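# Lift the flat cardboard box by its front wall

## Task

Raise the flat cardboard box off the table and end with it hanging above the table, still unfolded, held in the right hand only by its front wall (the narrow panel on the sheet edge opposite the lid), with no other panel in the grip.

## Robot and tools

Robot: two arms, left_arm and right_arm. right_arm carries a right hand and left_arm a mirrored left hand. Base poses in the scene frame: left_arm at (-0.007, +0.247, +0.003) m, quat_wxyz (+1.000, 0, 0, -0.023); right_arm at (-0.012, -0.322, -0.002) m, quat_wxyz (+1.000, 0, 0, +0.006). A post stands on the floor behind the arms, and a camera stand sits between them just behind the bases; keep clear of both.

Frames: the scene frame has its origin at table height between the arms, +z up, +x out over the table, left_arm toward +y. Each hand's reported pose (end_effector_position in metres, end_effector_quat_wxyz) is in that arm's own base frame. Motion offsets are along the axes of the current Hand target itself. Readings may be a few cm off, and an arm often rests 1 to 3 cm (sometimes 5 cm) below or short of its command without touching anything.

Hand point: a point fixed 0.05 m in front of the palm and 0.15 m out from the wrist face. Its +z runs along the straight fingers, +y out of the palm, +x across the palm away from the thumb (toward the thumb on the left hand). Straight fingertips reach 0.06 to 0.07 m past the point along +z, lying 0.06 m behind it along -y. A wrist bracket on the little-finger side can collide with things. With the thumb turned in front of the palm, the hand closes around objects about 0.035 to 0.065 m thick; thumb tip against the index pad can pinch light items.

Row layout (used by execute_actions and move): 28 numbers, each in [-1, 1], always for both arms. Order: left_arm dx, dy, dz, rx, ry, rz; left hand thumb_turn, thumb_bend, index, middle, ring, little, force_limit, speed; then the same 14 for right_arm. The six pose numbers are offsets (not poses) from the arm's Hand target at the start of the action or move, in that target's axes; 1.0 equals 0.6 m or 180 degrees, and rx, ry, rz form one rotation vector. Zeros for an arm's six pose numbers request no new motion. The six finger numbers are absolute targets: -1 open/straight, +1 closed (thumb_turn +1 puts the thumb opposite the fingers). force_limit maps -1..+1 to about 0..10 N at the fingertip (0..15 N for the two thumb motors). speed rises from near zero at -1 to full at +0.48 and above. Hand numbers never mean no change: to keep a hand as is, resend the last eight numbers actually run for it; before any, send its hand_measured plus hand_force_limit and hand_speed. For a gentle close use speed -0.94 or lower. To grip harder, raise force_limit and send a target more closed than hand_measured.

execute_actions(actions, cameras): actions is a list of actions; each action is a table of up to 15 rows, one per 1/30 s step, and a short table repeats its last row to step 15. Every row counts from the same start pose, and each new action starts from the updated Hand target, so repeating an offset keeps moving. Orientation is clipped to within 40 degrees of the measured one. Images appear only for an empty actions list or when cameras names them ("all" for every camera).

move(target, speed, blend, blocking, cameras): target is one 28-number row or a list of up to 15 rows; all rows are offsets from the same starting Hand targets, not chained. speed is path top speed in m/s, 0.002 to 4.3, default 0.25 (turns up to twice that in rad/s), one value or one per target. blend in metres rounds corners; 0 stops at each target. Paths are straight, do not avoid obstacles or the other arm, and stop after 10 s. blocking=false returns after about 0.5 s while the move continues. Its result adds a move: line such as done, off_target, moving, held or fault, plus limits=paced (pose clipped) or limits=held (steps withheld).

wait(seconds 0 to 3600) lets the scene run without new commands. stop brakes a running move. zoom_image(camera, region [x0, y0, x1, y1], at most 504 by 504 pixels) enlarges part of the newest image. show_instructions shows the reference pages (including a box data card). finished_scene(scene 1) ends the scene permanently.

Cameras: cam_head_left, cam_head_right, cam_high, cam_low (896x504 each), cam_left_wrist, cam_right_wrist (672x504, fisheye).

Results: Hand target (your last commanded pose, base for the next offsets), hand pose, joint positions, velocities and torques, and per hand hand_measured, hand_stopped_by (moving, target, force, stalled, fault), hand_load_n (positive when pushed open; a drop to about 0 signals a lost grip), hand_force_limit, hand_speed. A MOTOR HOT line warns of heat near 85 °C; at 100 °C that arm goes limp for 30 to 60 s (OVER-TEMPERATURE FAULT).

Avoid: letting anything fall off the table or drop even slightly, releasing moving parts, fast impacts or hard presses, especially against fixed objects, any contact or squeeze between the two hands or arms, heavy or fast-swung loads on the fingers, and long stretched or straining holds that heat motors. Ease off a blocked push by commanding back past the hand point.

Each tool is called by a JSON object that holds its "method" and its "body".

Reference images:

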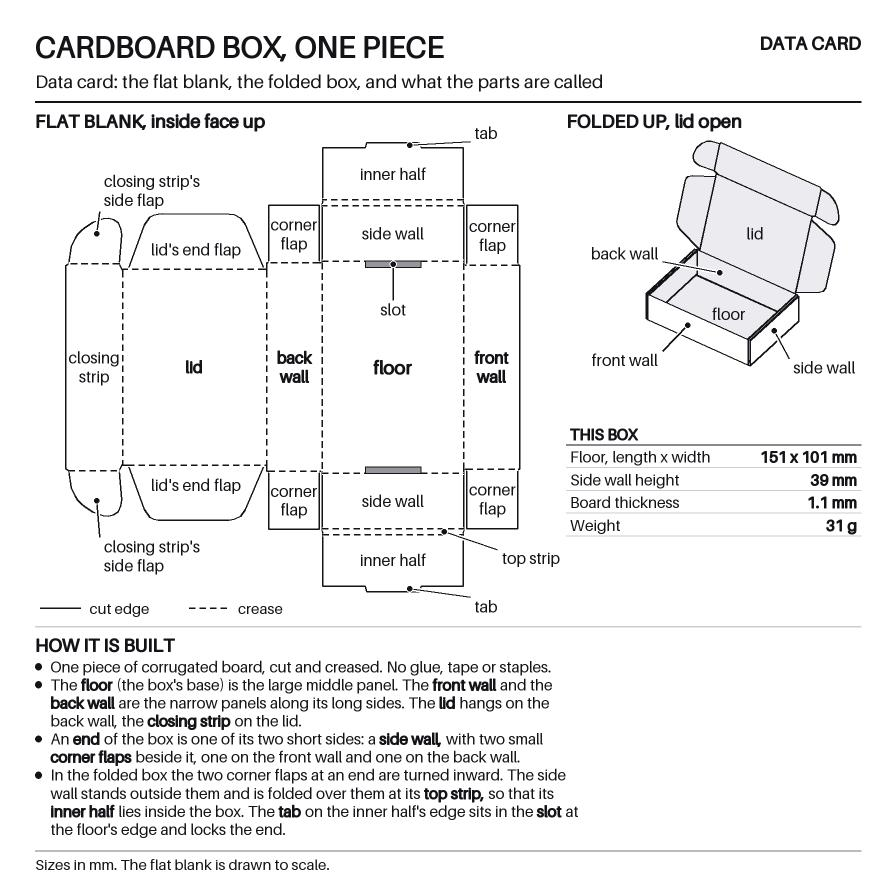

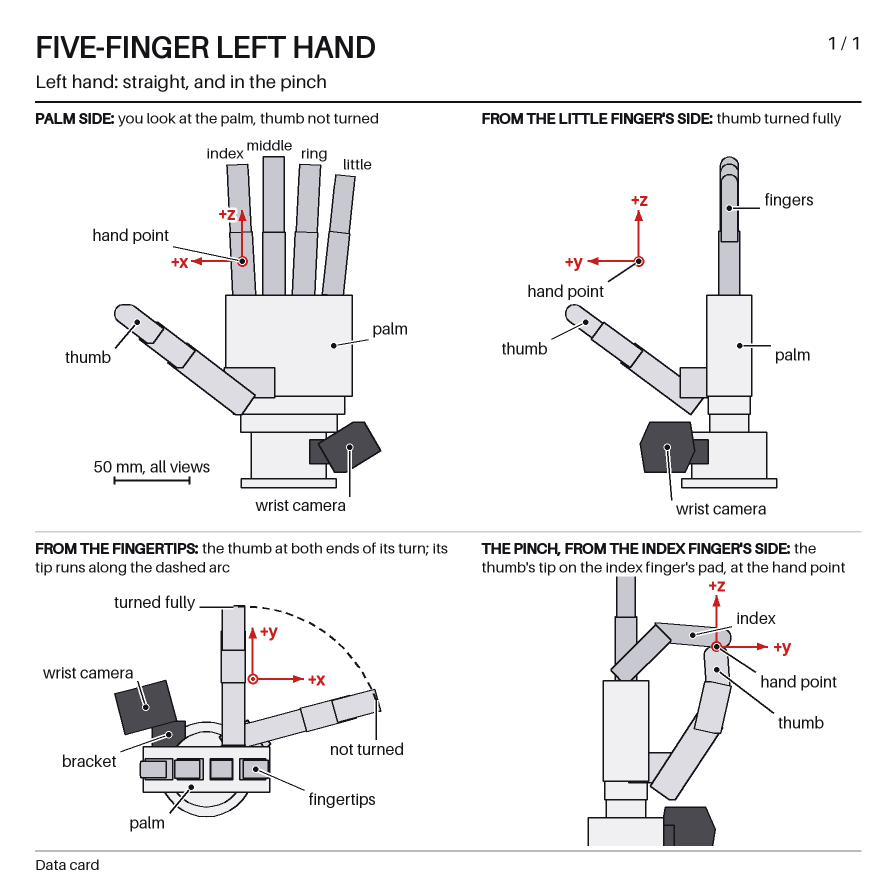

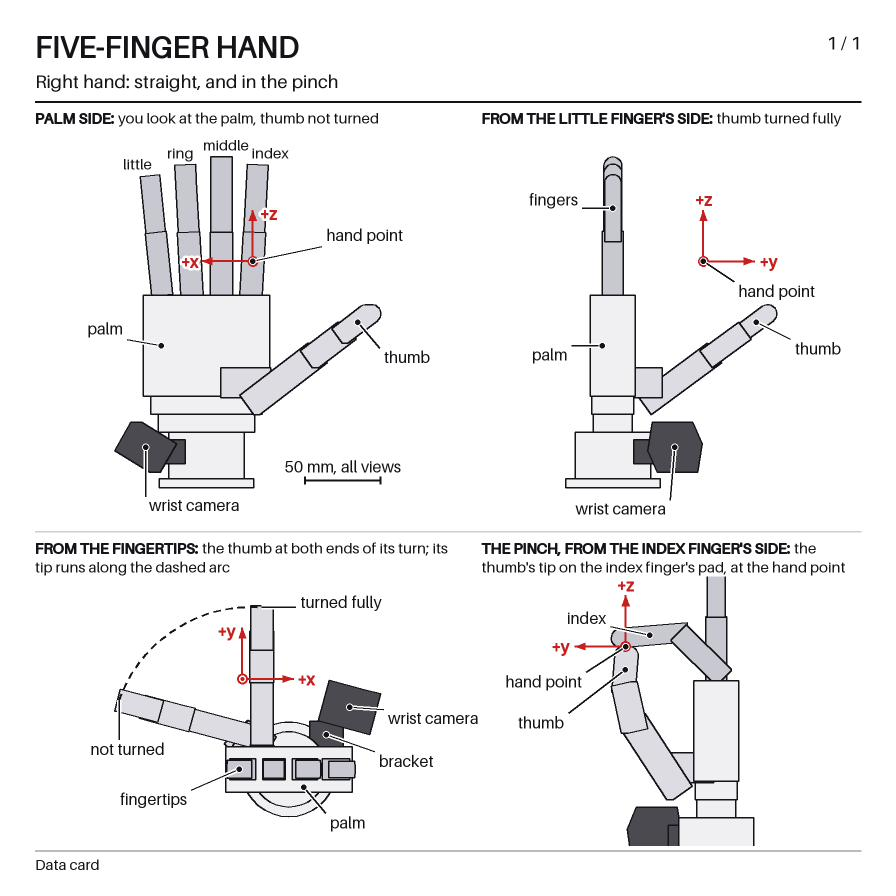

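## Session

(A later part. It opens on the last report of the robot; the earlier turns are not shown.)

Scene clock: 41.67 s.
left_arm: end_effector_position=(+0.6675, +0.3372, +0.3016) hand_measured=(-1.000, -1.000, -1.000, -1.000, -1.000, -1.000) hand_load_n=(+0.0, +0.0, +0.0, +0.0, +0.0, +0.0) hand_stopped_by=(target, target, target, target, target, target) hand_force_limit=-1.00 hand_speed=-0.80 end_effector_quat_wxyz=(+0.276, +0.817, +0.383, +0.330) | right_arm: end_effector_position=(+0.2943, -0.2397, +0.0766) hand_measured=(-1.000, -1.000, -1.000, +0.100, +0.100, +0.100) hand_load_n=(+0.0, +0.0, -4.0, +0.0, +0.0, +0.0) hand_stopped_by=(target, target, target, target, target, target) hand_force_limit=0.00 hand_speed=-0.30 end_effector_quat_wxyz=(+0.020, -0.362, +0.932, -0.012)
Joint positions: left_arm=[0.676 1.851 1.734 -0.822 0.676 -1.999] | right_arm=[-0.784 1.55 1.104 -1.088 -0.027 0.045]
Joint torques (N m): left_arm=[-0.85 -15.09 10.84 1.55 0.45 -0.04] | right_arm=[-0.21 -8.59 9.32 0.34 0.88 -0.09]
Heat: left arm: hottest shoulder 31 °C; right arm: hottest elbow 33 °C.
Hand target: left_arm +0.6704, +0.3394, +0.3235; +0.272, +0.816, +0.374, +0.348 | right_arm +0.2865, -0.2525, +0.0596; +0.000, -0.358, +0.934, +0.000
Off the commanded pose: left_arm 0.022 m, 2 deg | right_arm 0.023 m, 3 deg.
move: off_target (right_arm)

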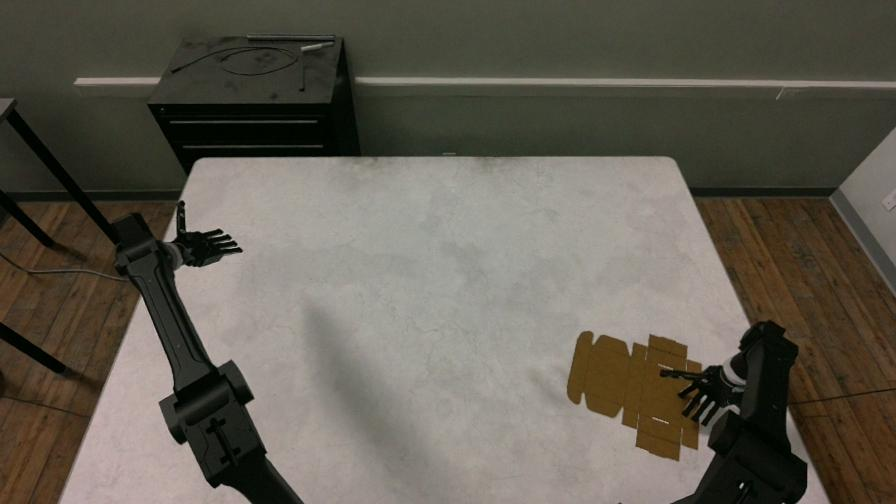

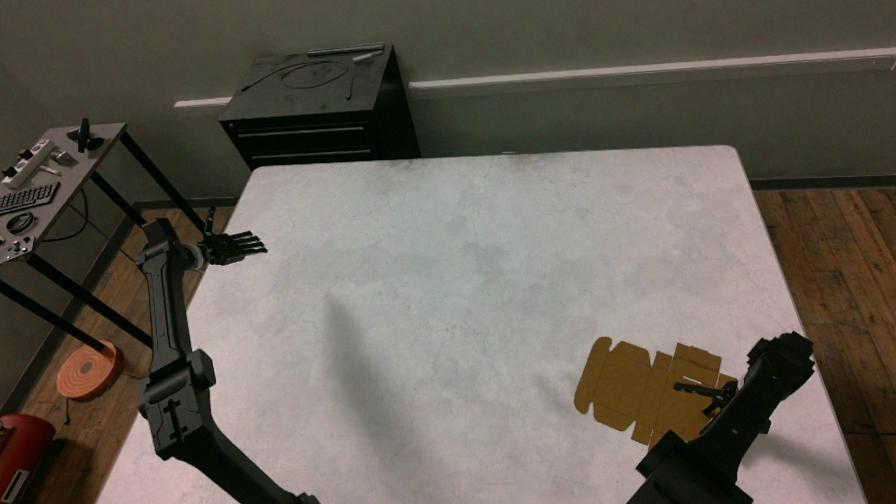

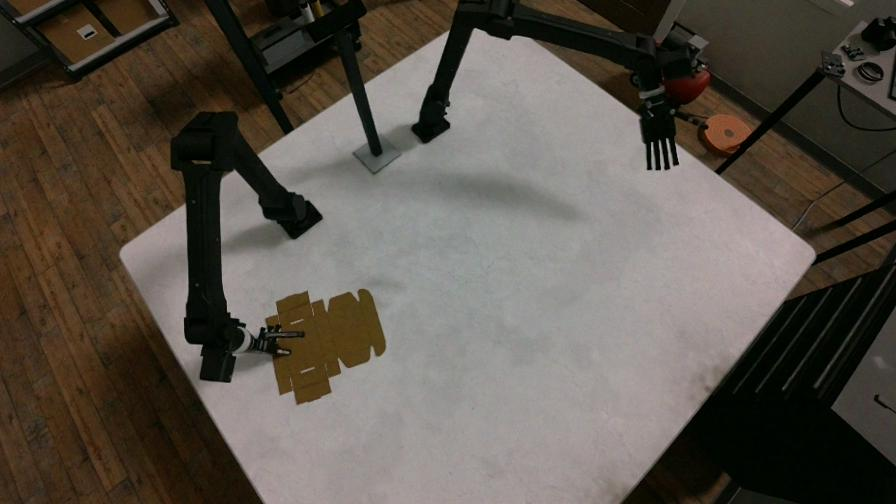

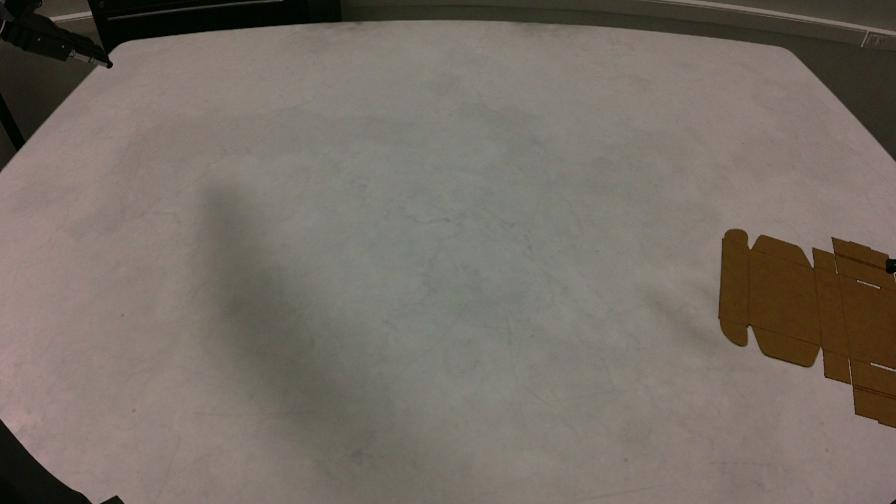

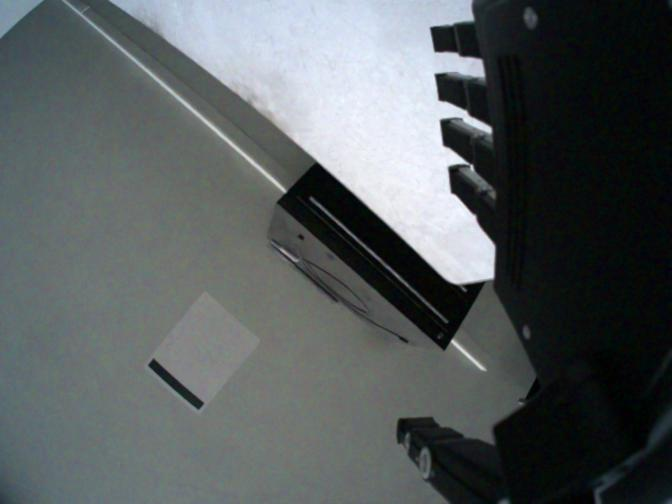

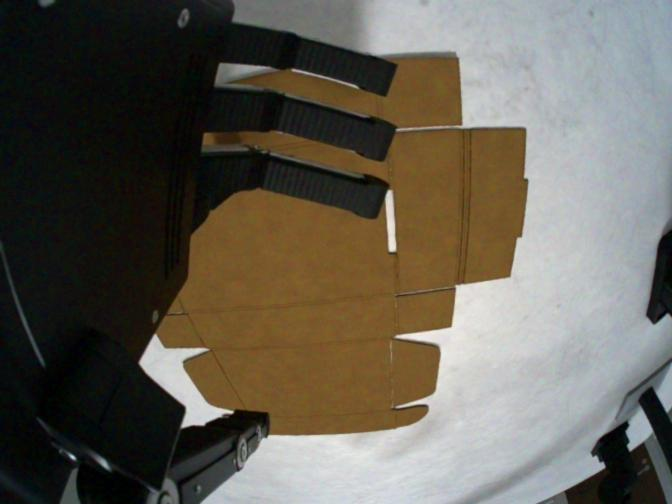

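{"method": "move", "body": {"target": [[0,0,0,0,0,0,-1,-1,-1,-1,-1,-1,-1,-0.8,-0.02,0.01,-0.08,0,0,0,-1,-1,-1,0.1,0.1,0.1,0,-0.3],[0,0,0,0,0,0,-1,-1,-1,-1,-1,-1,-1,-0.8,-0.074,0.0646,-0.06,0,0,0.178,-1,-1,-1,0.1,0.1,0.1,0,-0.3]], "speed": 0.1, "cameras": ["all"]}}

{"method": "zoom_image", "body": {"camera": "cam_high", "region": [160, 170, 464, 400]}}

Scene clock: 47.97 s.
left_arm: end_effector_position=(+0.6675, +0.3372, +0.3016) hand_measured=(-1.000, -1.000, -1.000, -1.000, -1.000, -1.000) hand_load_n=(+0.0, +0.0, +0.0, +0.0, +0.0, +0.0) hand_stopped_by=(target, target, target, target, target, target) hand_force_limit=-1.00 hand_speed=-0.80 end_effector_quat_wxyz=(+0.276, +0.817, +0.383, +0.330) | right_arm: end_effector_position=(+0.2920, -0.1984, +0.0974) hand_measured=(-1.000, -1.000, -1.000, +0.100, +0.100, +0.100) hand_load_n=(+0.0, +0.0, +0.0, +0.0, +0.0, +0.0) hand_stopped_by=(target, target, target, target, target, target) hand_force_limit=0.00 hand_speed=-0.30 end_effector_quat_wxyz=(-0.001, -0.090, +0.996, +0.003)
Joint positions: left_arm=[0.676 1.851 1.734 -0.822 0.676 -1.999] | right_arm=[-0.768 1.412 1.009 -1.173 -0.003 0.622]
Joint torques (N m): left_arm=[-0.85 -15.09 10.82 1.52 0.45 -0.06] | right_arm=[2.37 -11.99 7.51 0.55 0.01 0.22]
Heat: left arm: hottest shoulder 32 °C; right arm: hottest elbow 33 °C.
Hand target: left_arm +0.6704, +0.3394, +0.3235; +0.272, +0.816, +0.374, +0.348 | right_arm +0.2935, -0.1939, +0.0957; +0.000, -0.087, +0.996, +0.000
Off the commanded pose: left_arm 0.022 m, 2 deg | right_arm 0.005 m, 0 deg.
move: done

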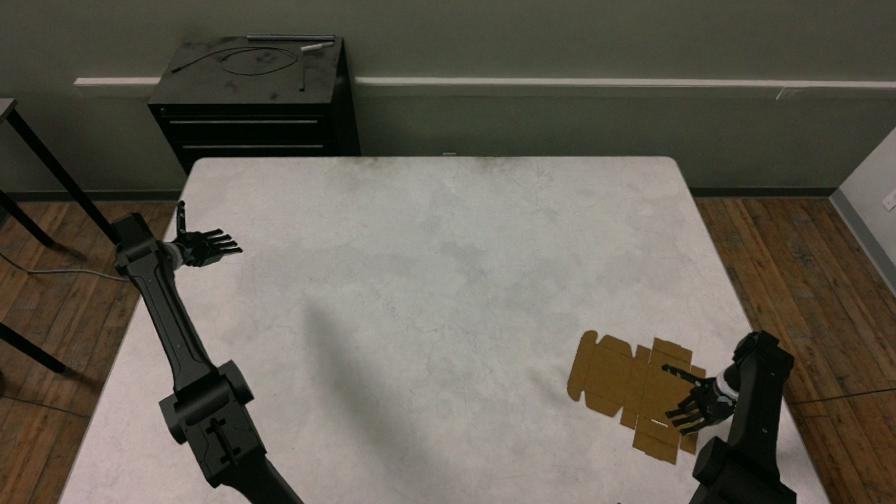

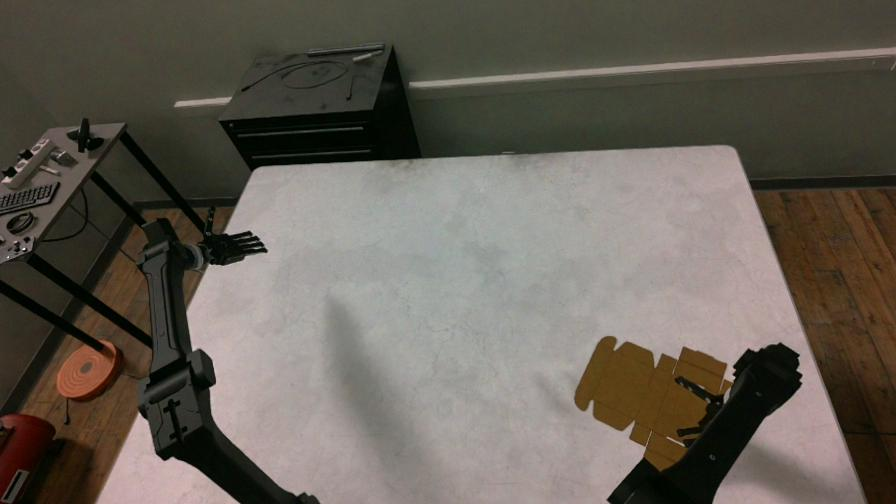

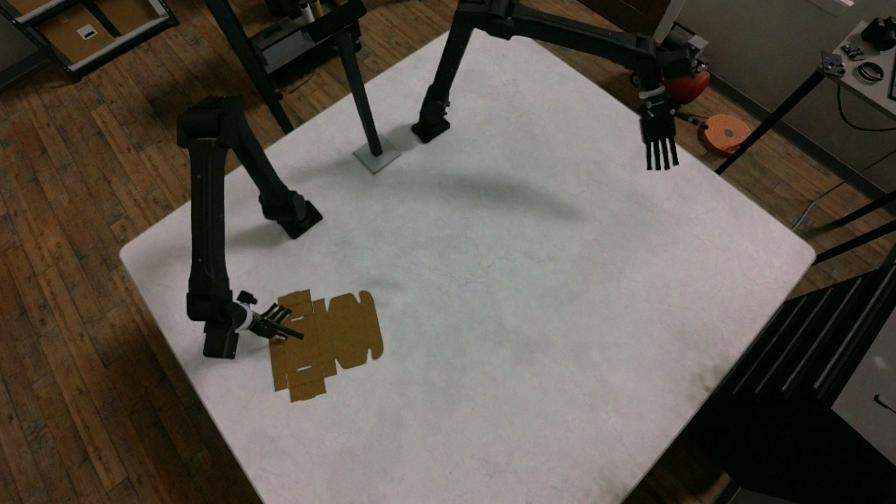

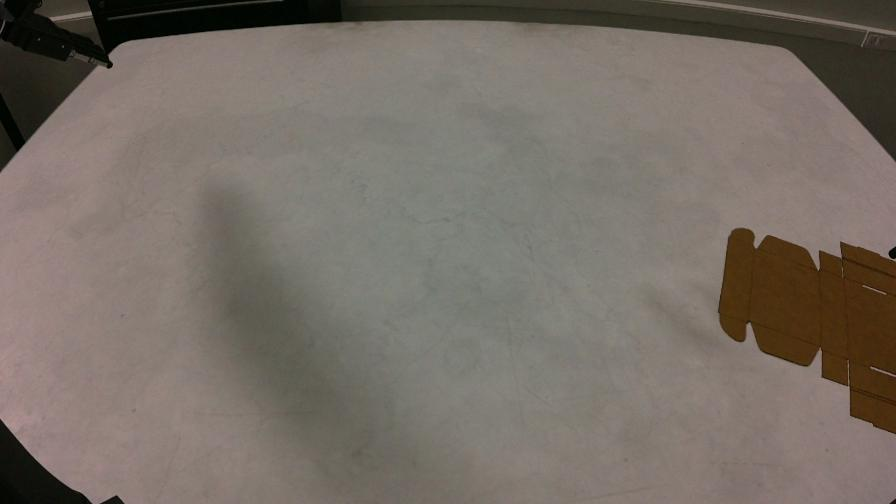

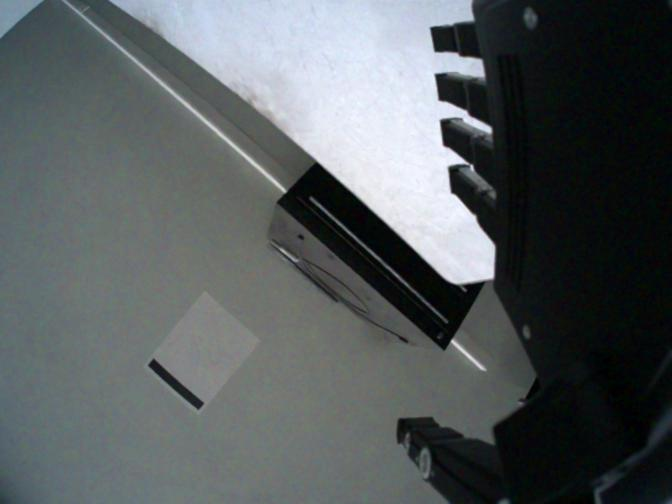

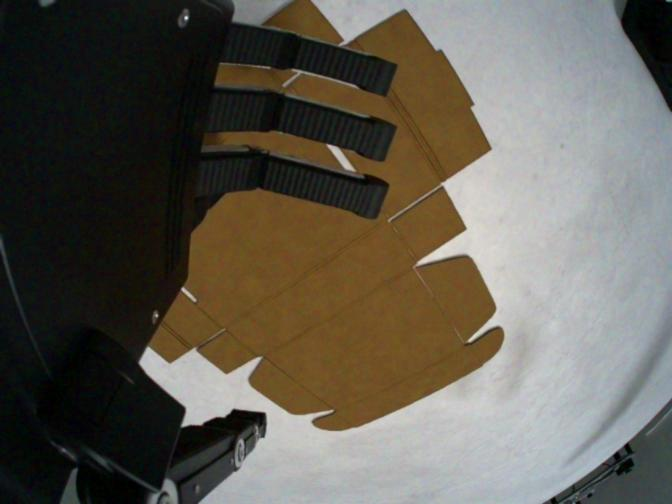

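Scaled by 1.658.

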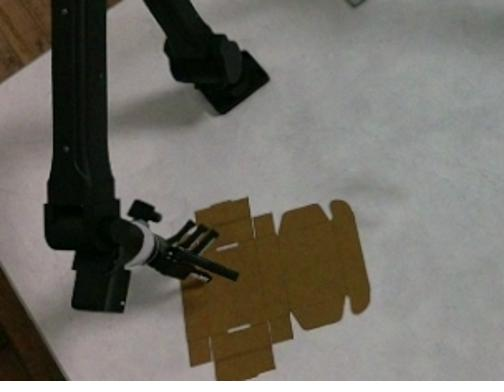

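{"method": "move", "body": {"target": [[0,0,0,0,0,0,-1,-1,-1,-1,-1,-1,-1,-0.8,0,0,0.063,0,0,0,-1,-1,-1,0.1,0.1,0.1,0,-0.3],[0,0,0,0,0,0,-1,-1,-1,-1,-1,-1,-1,-0.8,0.052,-0.199,0.063,0,0,-0.0556,-1,-1,-1,0.1,0.1,0.1,0,-0.3]], "speed": 0.08, "cameras": ["all"]}}

{"method": "zoom_image", "body": {"camera": "cam_high", "region": [160, 200, 404, 430]}}

{"method": "zoom_image", "body": {"camera": "cam_head_left", "region": [560, 280, 840, 500]}}

Scene clock: 51.23 s.
left_arm: end_effector_position=(+0.6675, +0.3372, +0.3016) hand_measured=(-1.000, -1.000, -1.000, -1.000, -1.000, -1.000) hand_load_n=(+0.0, -0.5, +0.0, +0.0, +0.0, +0.0) hand_stopped_by=(target, target, target, target, target, target) hand_force_limit=-1.00 hand_speed=-0.80 end_effector_quat_wxyz=(+0.276, +0.817, +0.383, +0.330) | right_arm: end_effector_position=(+0.2913, -0.3059, +0.0780) hand_measured=(-1.000, -1.000, -1.000, +0.100, +0.100, +0.100) hand_load_n=(+0.0, +0.0, -5.0, +0.0, +0.0, +0.0) hand_stopped_by=(target, target, target, target, target, target) hand_force_limit=0.00 hand_speed=-0.30 end_effector_quat_wxyz=(+0.018, -0.178, +0.984, -0.013)
Joint positions: left_arm=[0.676 1.851 1.734 -0.822 0.676 -1.999] | right_arm=[-0.928 1.625 1.199 -1.105 -0.02 0.284]
Joint torques (N m): left_arm=[-0.91 -15.15 10.84 1.55 0.45 -0.05] | right_arm=[-0.09 -9.35 9.52 0.35 0.63 -0.04]
Heat: left arm: hottest shoulder 32 °C; right arm: hottest elbow 34 °C.
Hand target: left_arm +0.6704, +0.3394, +0.3235; +0.272, +0.816, +0.374, +0.348 | right_arm +0.2835, -0.3169, +0.0578; +0.000, -0.173, +0.985, +0.000
Off the commanded pose: left_arm 0.022 m, 2 deg | right_arm 0.024 m, 3 deg.
move: off_target (right_arm)

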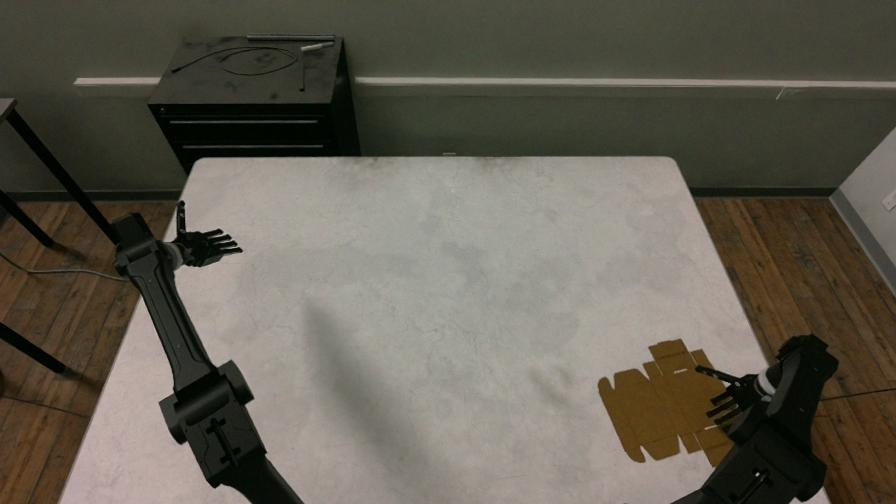

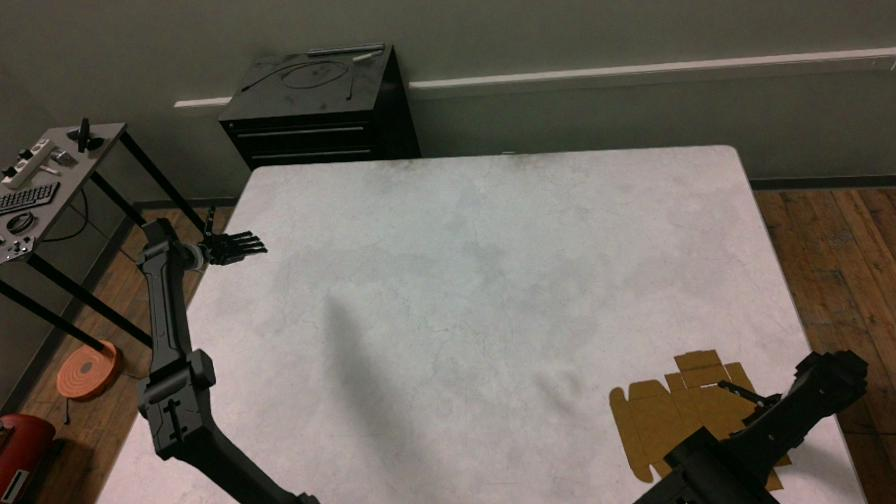

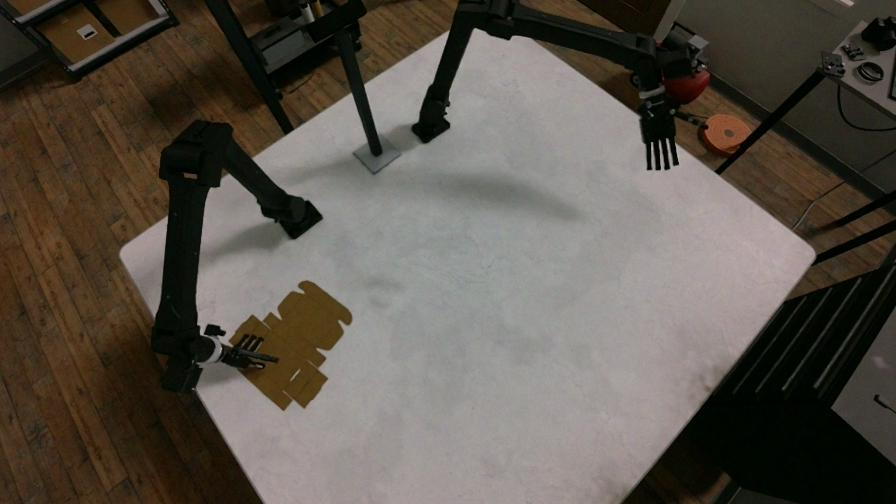

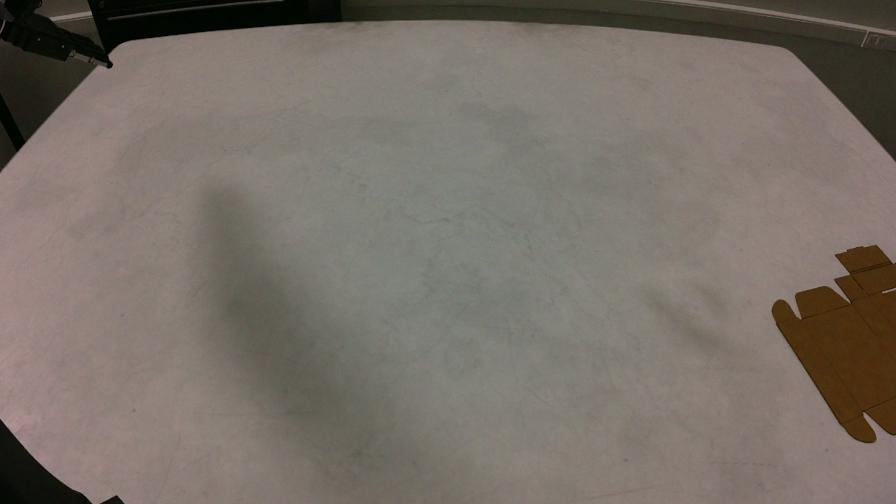

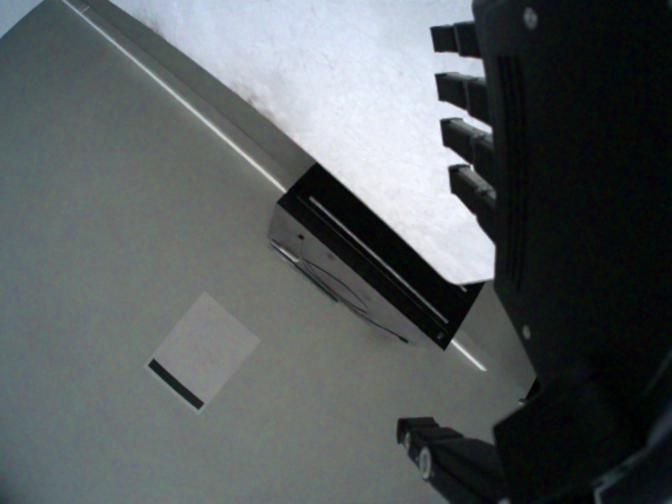

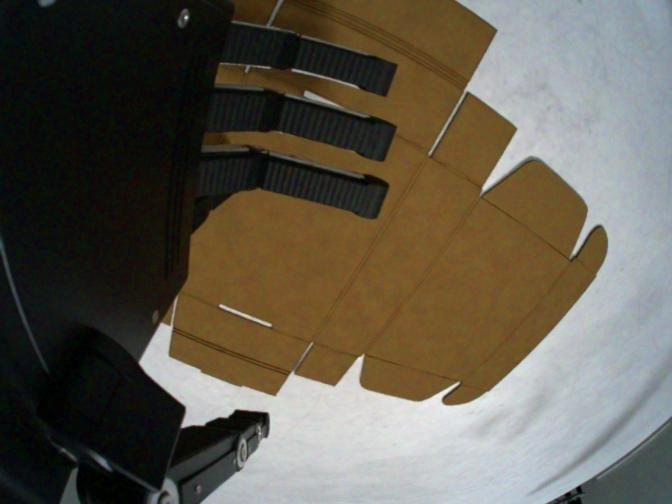

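Scaled by 2.066.

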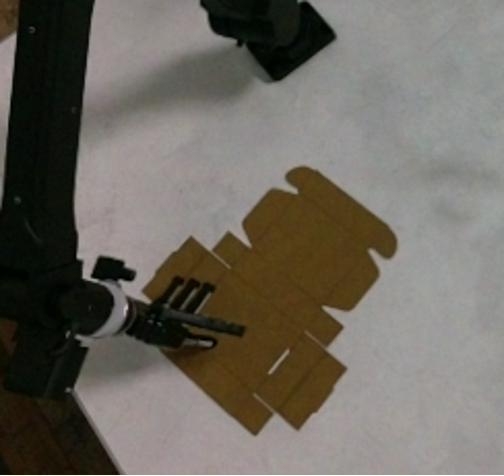

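Scaled by 1.800.

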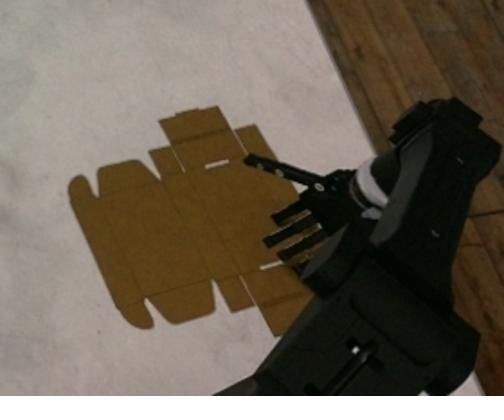

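{"method": "move", "body": {"target": [[0,0,0,0,0,0,-1,-1,-1,-1,-1,-1,-1,-0.8,-0.015,0.015,-0.08,0,0,0,-1,-1,-1,0.1,0.1,0.1,0,-0.3],[0,0,0,0,0,0,-1,-1,-1,-1,-1,-1,-1,-0.8,-0.083,0.0478,-0.06,0,0,0,-1,-1,-1,0.1,0.1,0.1,0,-0.3]], "speed": 0.1, "cameras": ["all"]}}

{"method": "zoom_image", "body": {"camera": "cam_high", "region": [160, 200, 404, 430]}}

Scene clock: 54.03 s.
left_arm: end_effector_position=(+0.6675, +0.3372, +0.3016) hand_measured=(-1.000, -1.000, -1.000, -1.000, -1.000, -1.000) hand_load_n=(+0.0, -0.5, +0.0, +0.0, +0.0, +0.0) hand_stopped_by=(target, target, target, target, target, target) hand_force_limit=-1.00 hand_speed=-0.80 end_effector_quat_wxyz=(+0.276, +0.817, +0.383, +0.330) | right_arm: end_effector_position=(+0.3121, -0.2688, +0.0886) hand_measured=(-1.000, -1.000, -1.000, +0.100, +0.100, +0.100) hand_load_n=(+0.0, +0.0, +0.0, +0.0, +0.0, +0.0) hand_stopped_by=(target, target, target, target, target, target) hand_force_limit=0.00 hand_speed=-0.30 end_effector_quat_wxyz=(-0.006, -0.179, +0.984, +0.013)
Joint positions: left_arm=[0.676 1.851 1.734 -0.822 0.676 -1.999] | right_arm=[-0.835 1.623 1.22 -1.196 -0.003 0.377]
Joint torques (N m): left_arm=[-1.03 -15.09 10.81 1.57 0.45 -0.04] | right_arm=[2.08 -15.09 9.58 0.38 0.01 0.17]
Heat: left arm: hottest shoulder 32 °C; right arm: hottest elbow 34 °C.
Hand target: left_arm +0.6704, +0.3394, +0.3235; +0.272, +0.816, +0.374, +0.348 | right_arm +0.3205, -0.2729, +0.0938; +0.000, -0.174, +0.985, +0.000
Off the commanded pose: left_arm 0.022 m, 2 deg | right_arm 0.011 m, 2 deg.
move: off_target (right_arm)

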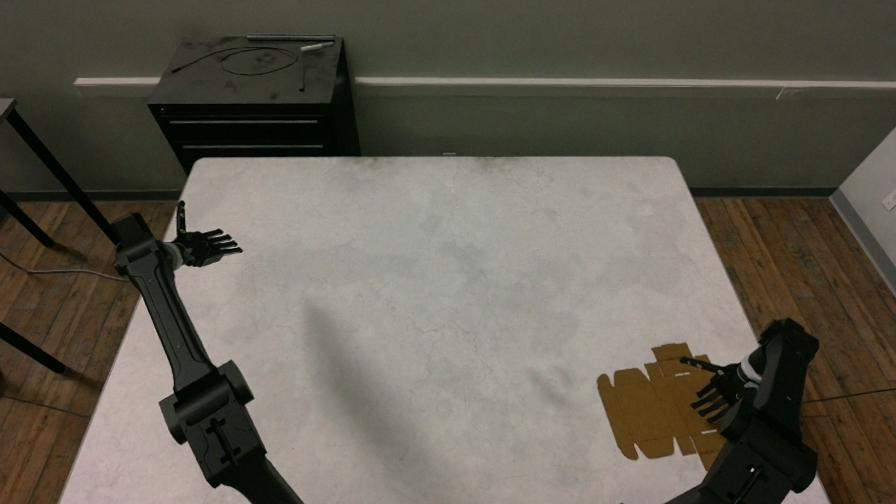

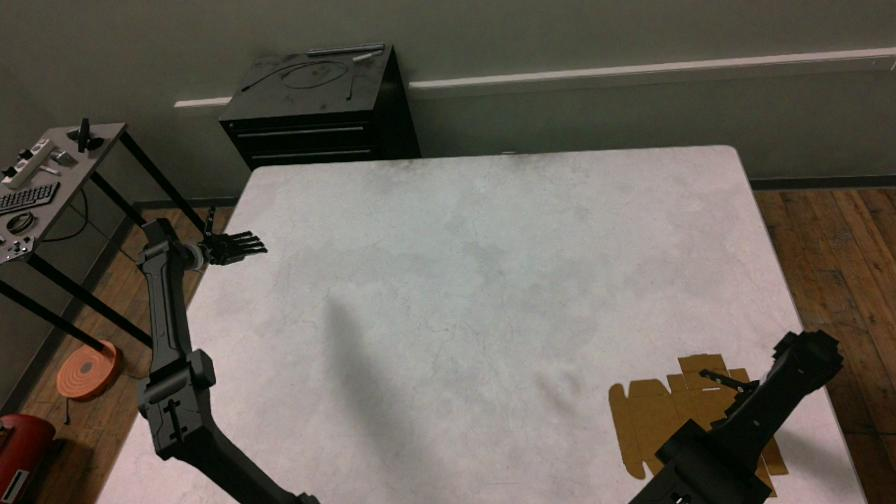

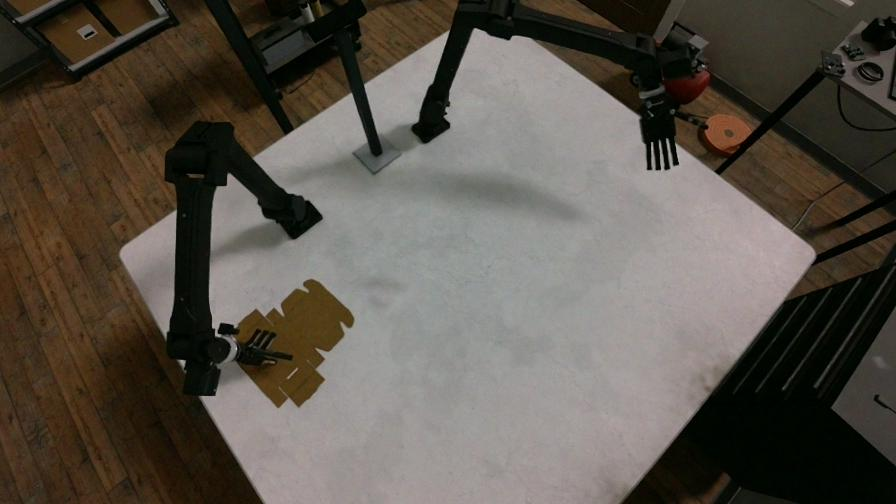

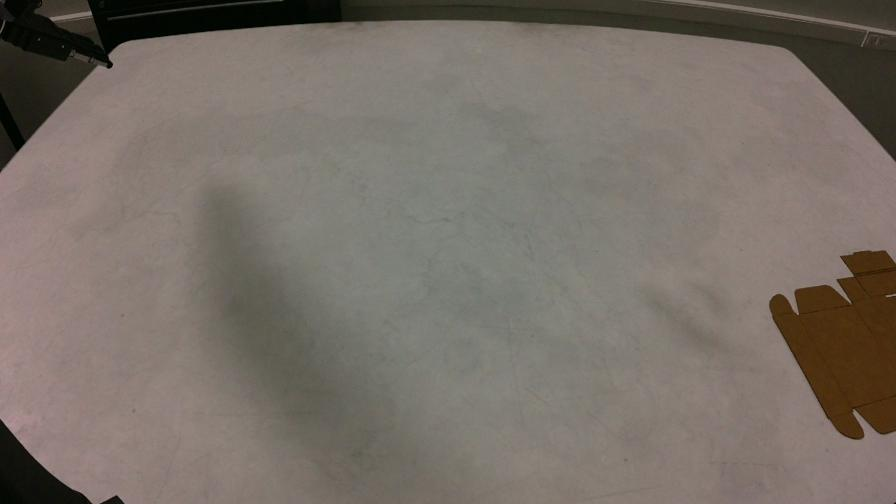

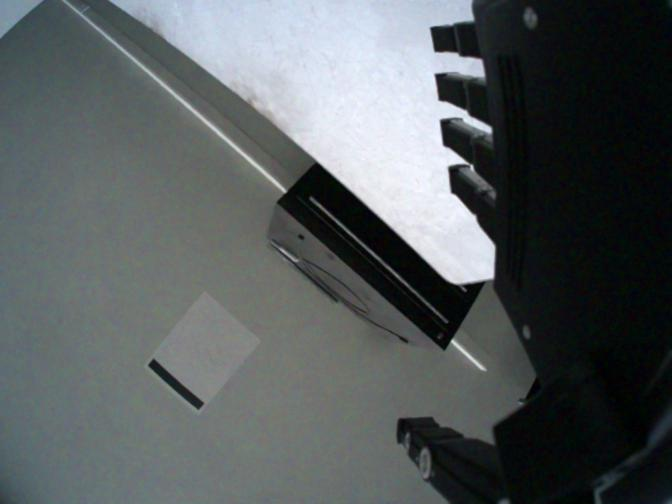

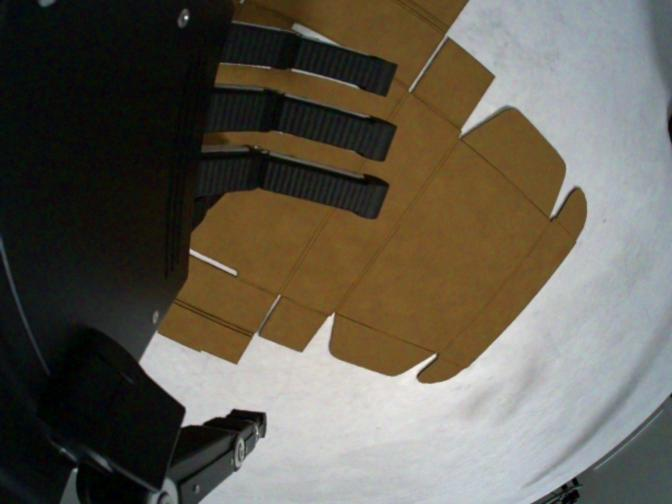

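Scaled by 2.066.

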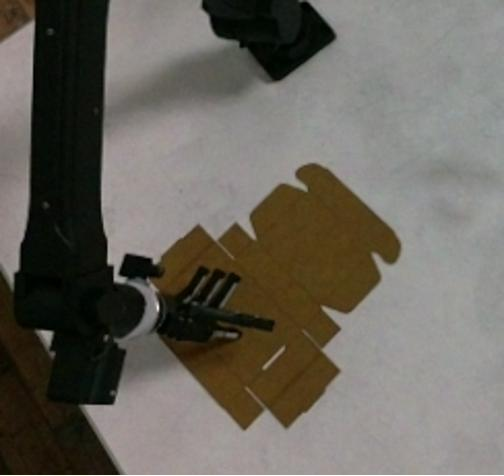

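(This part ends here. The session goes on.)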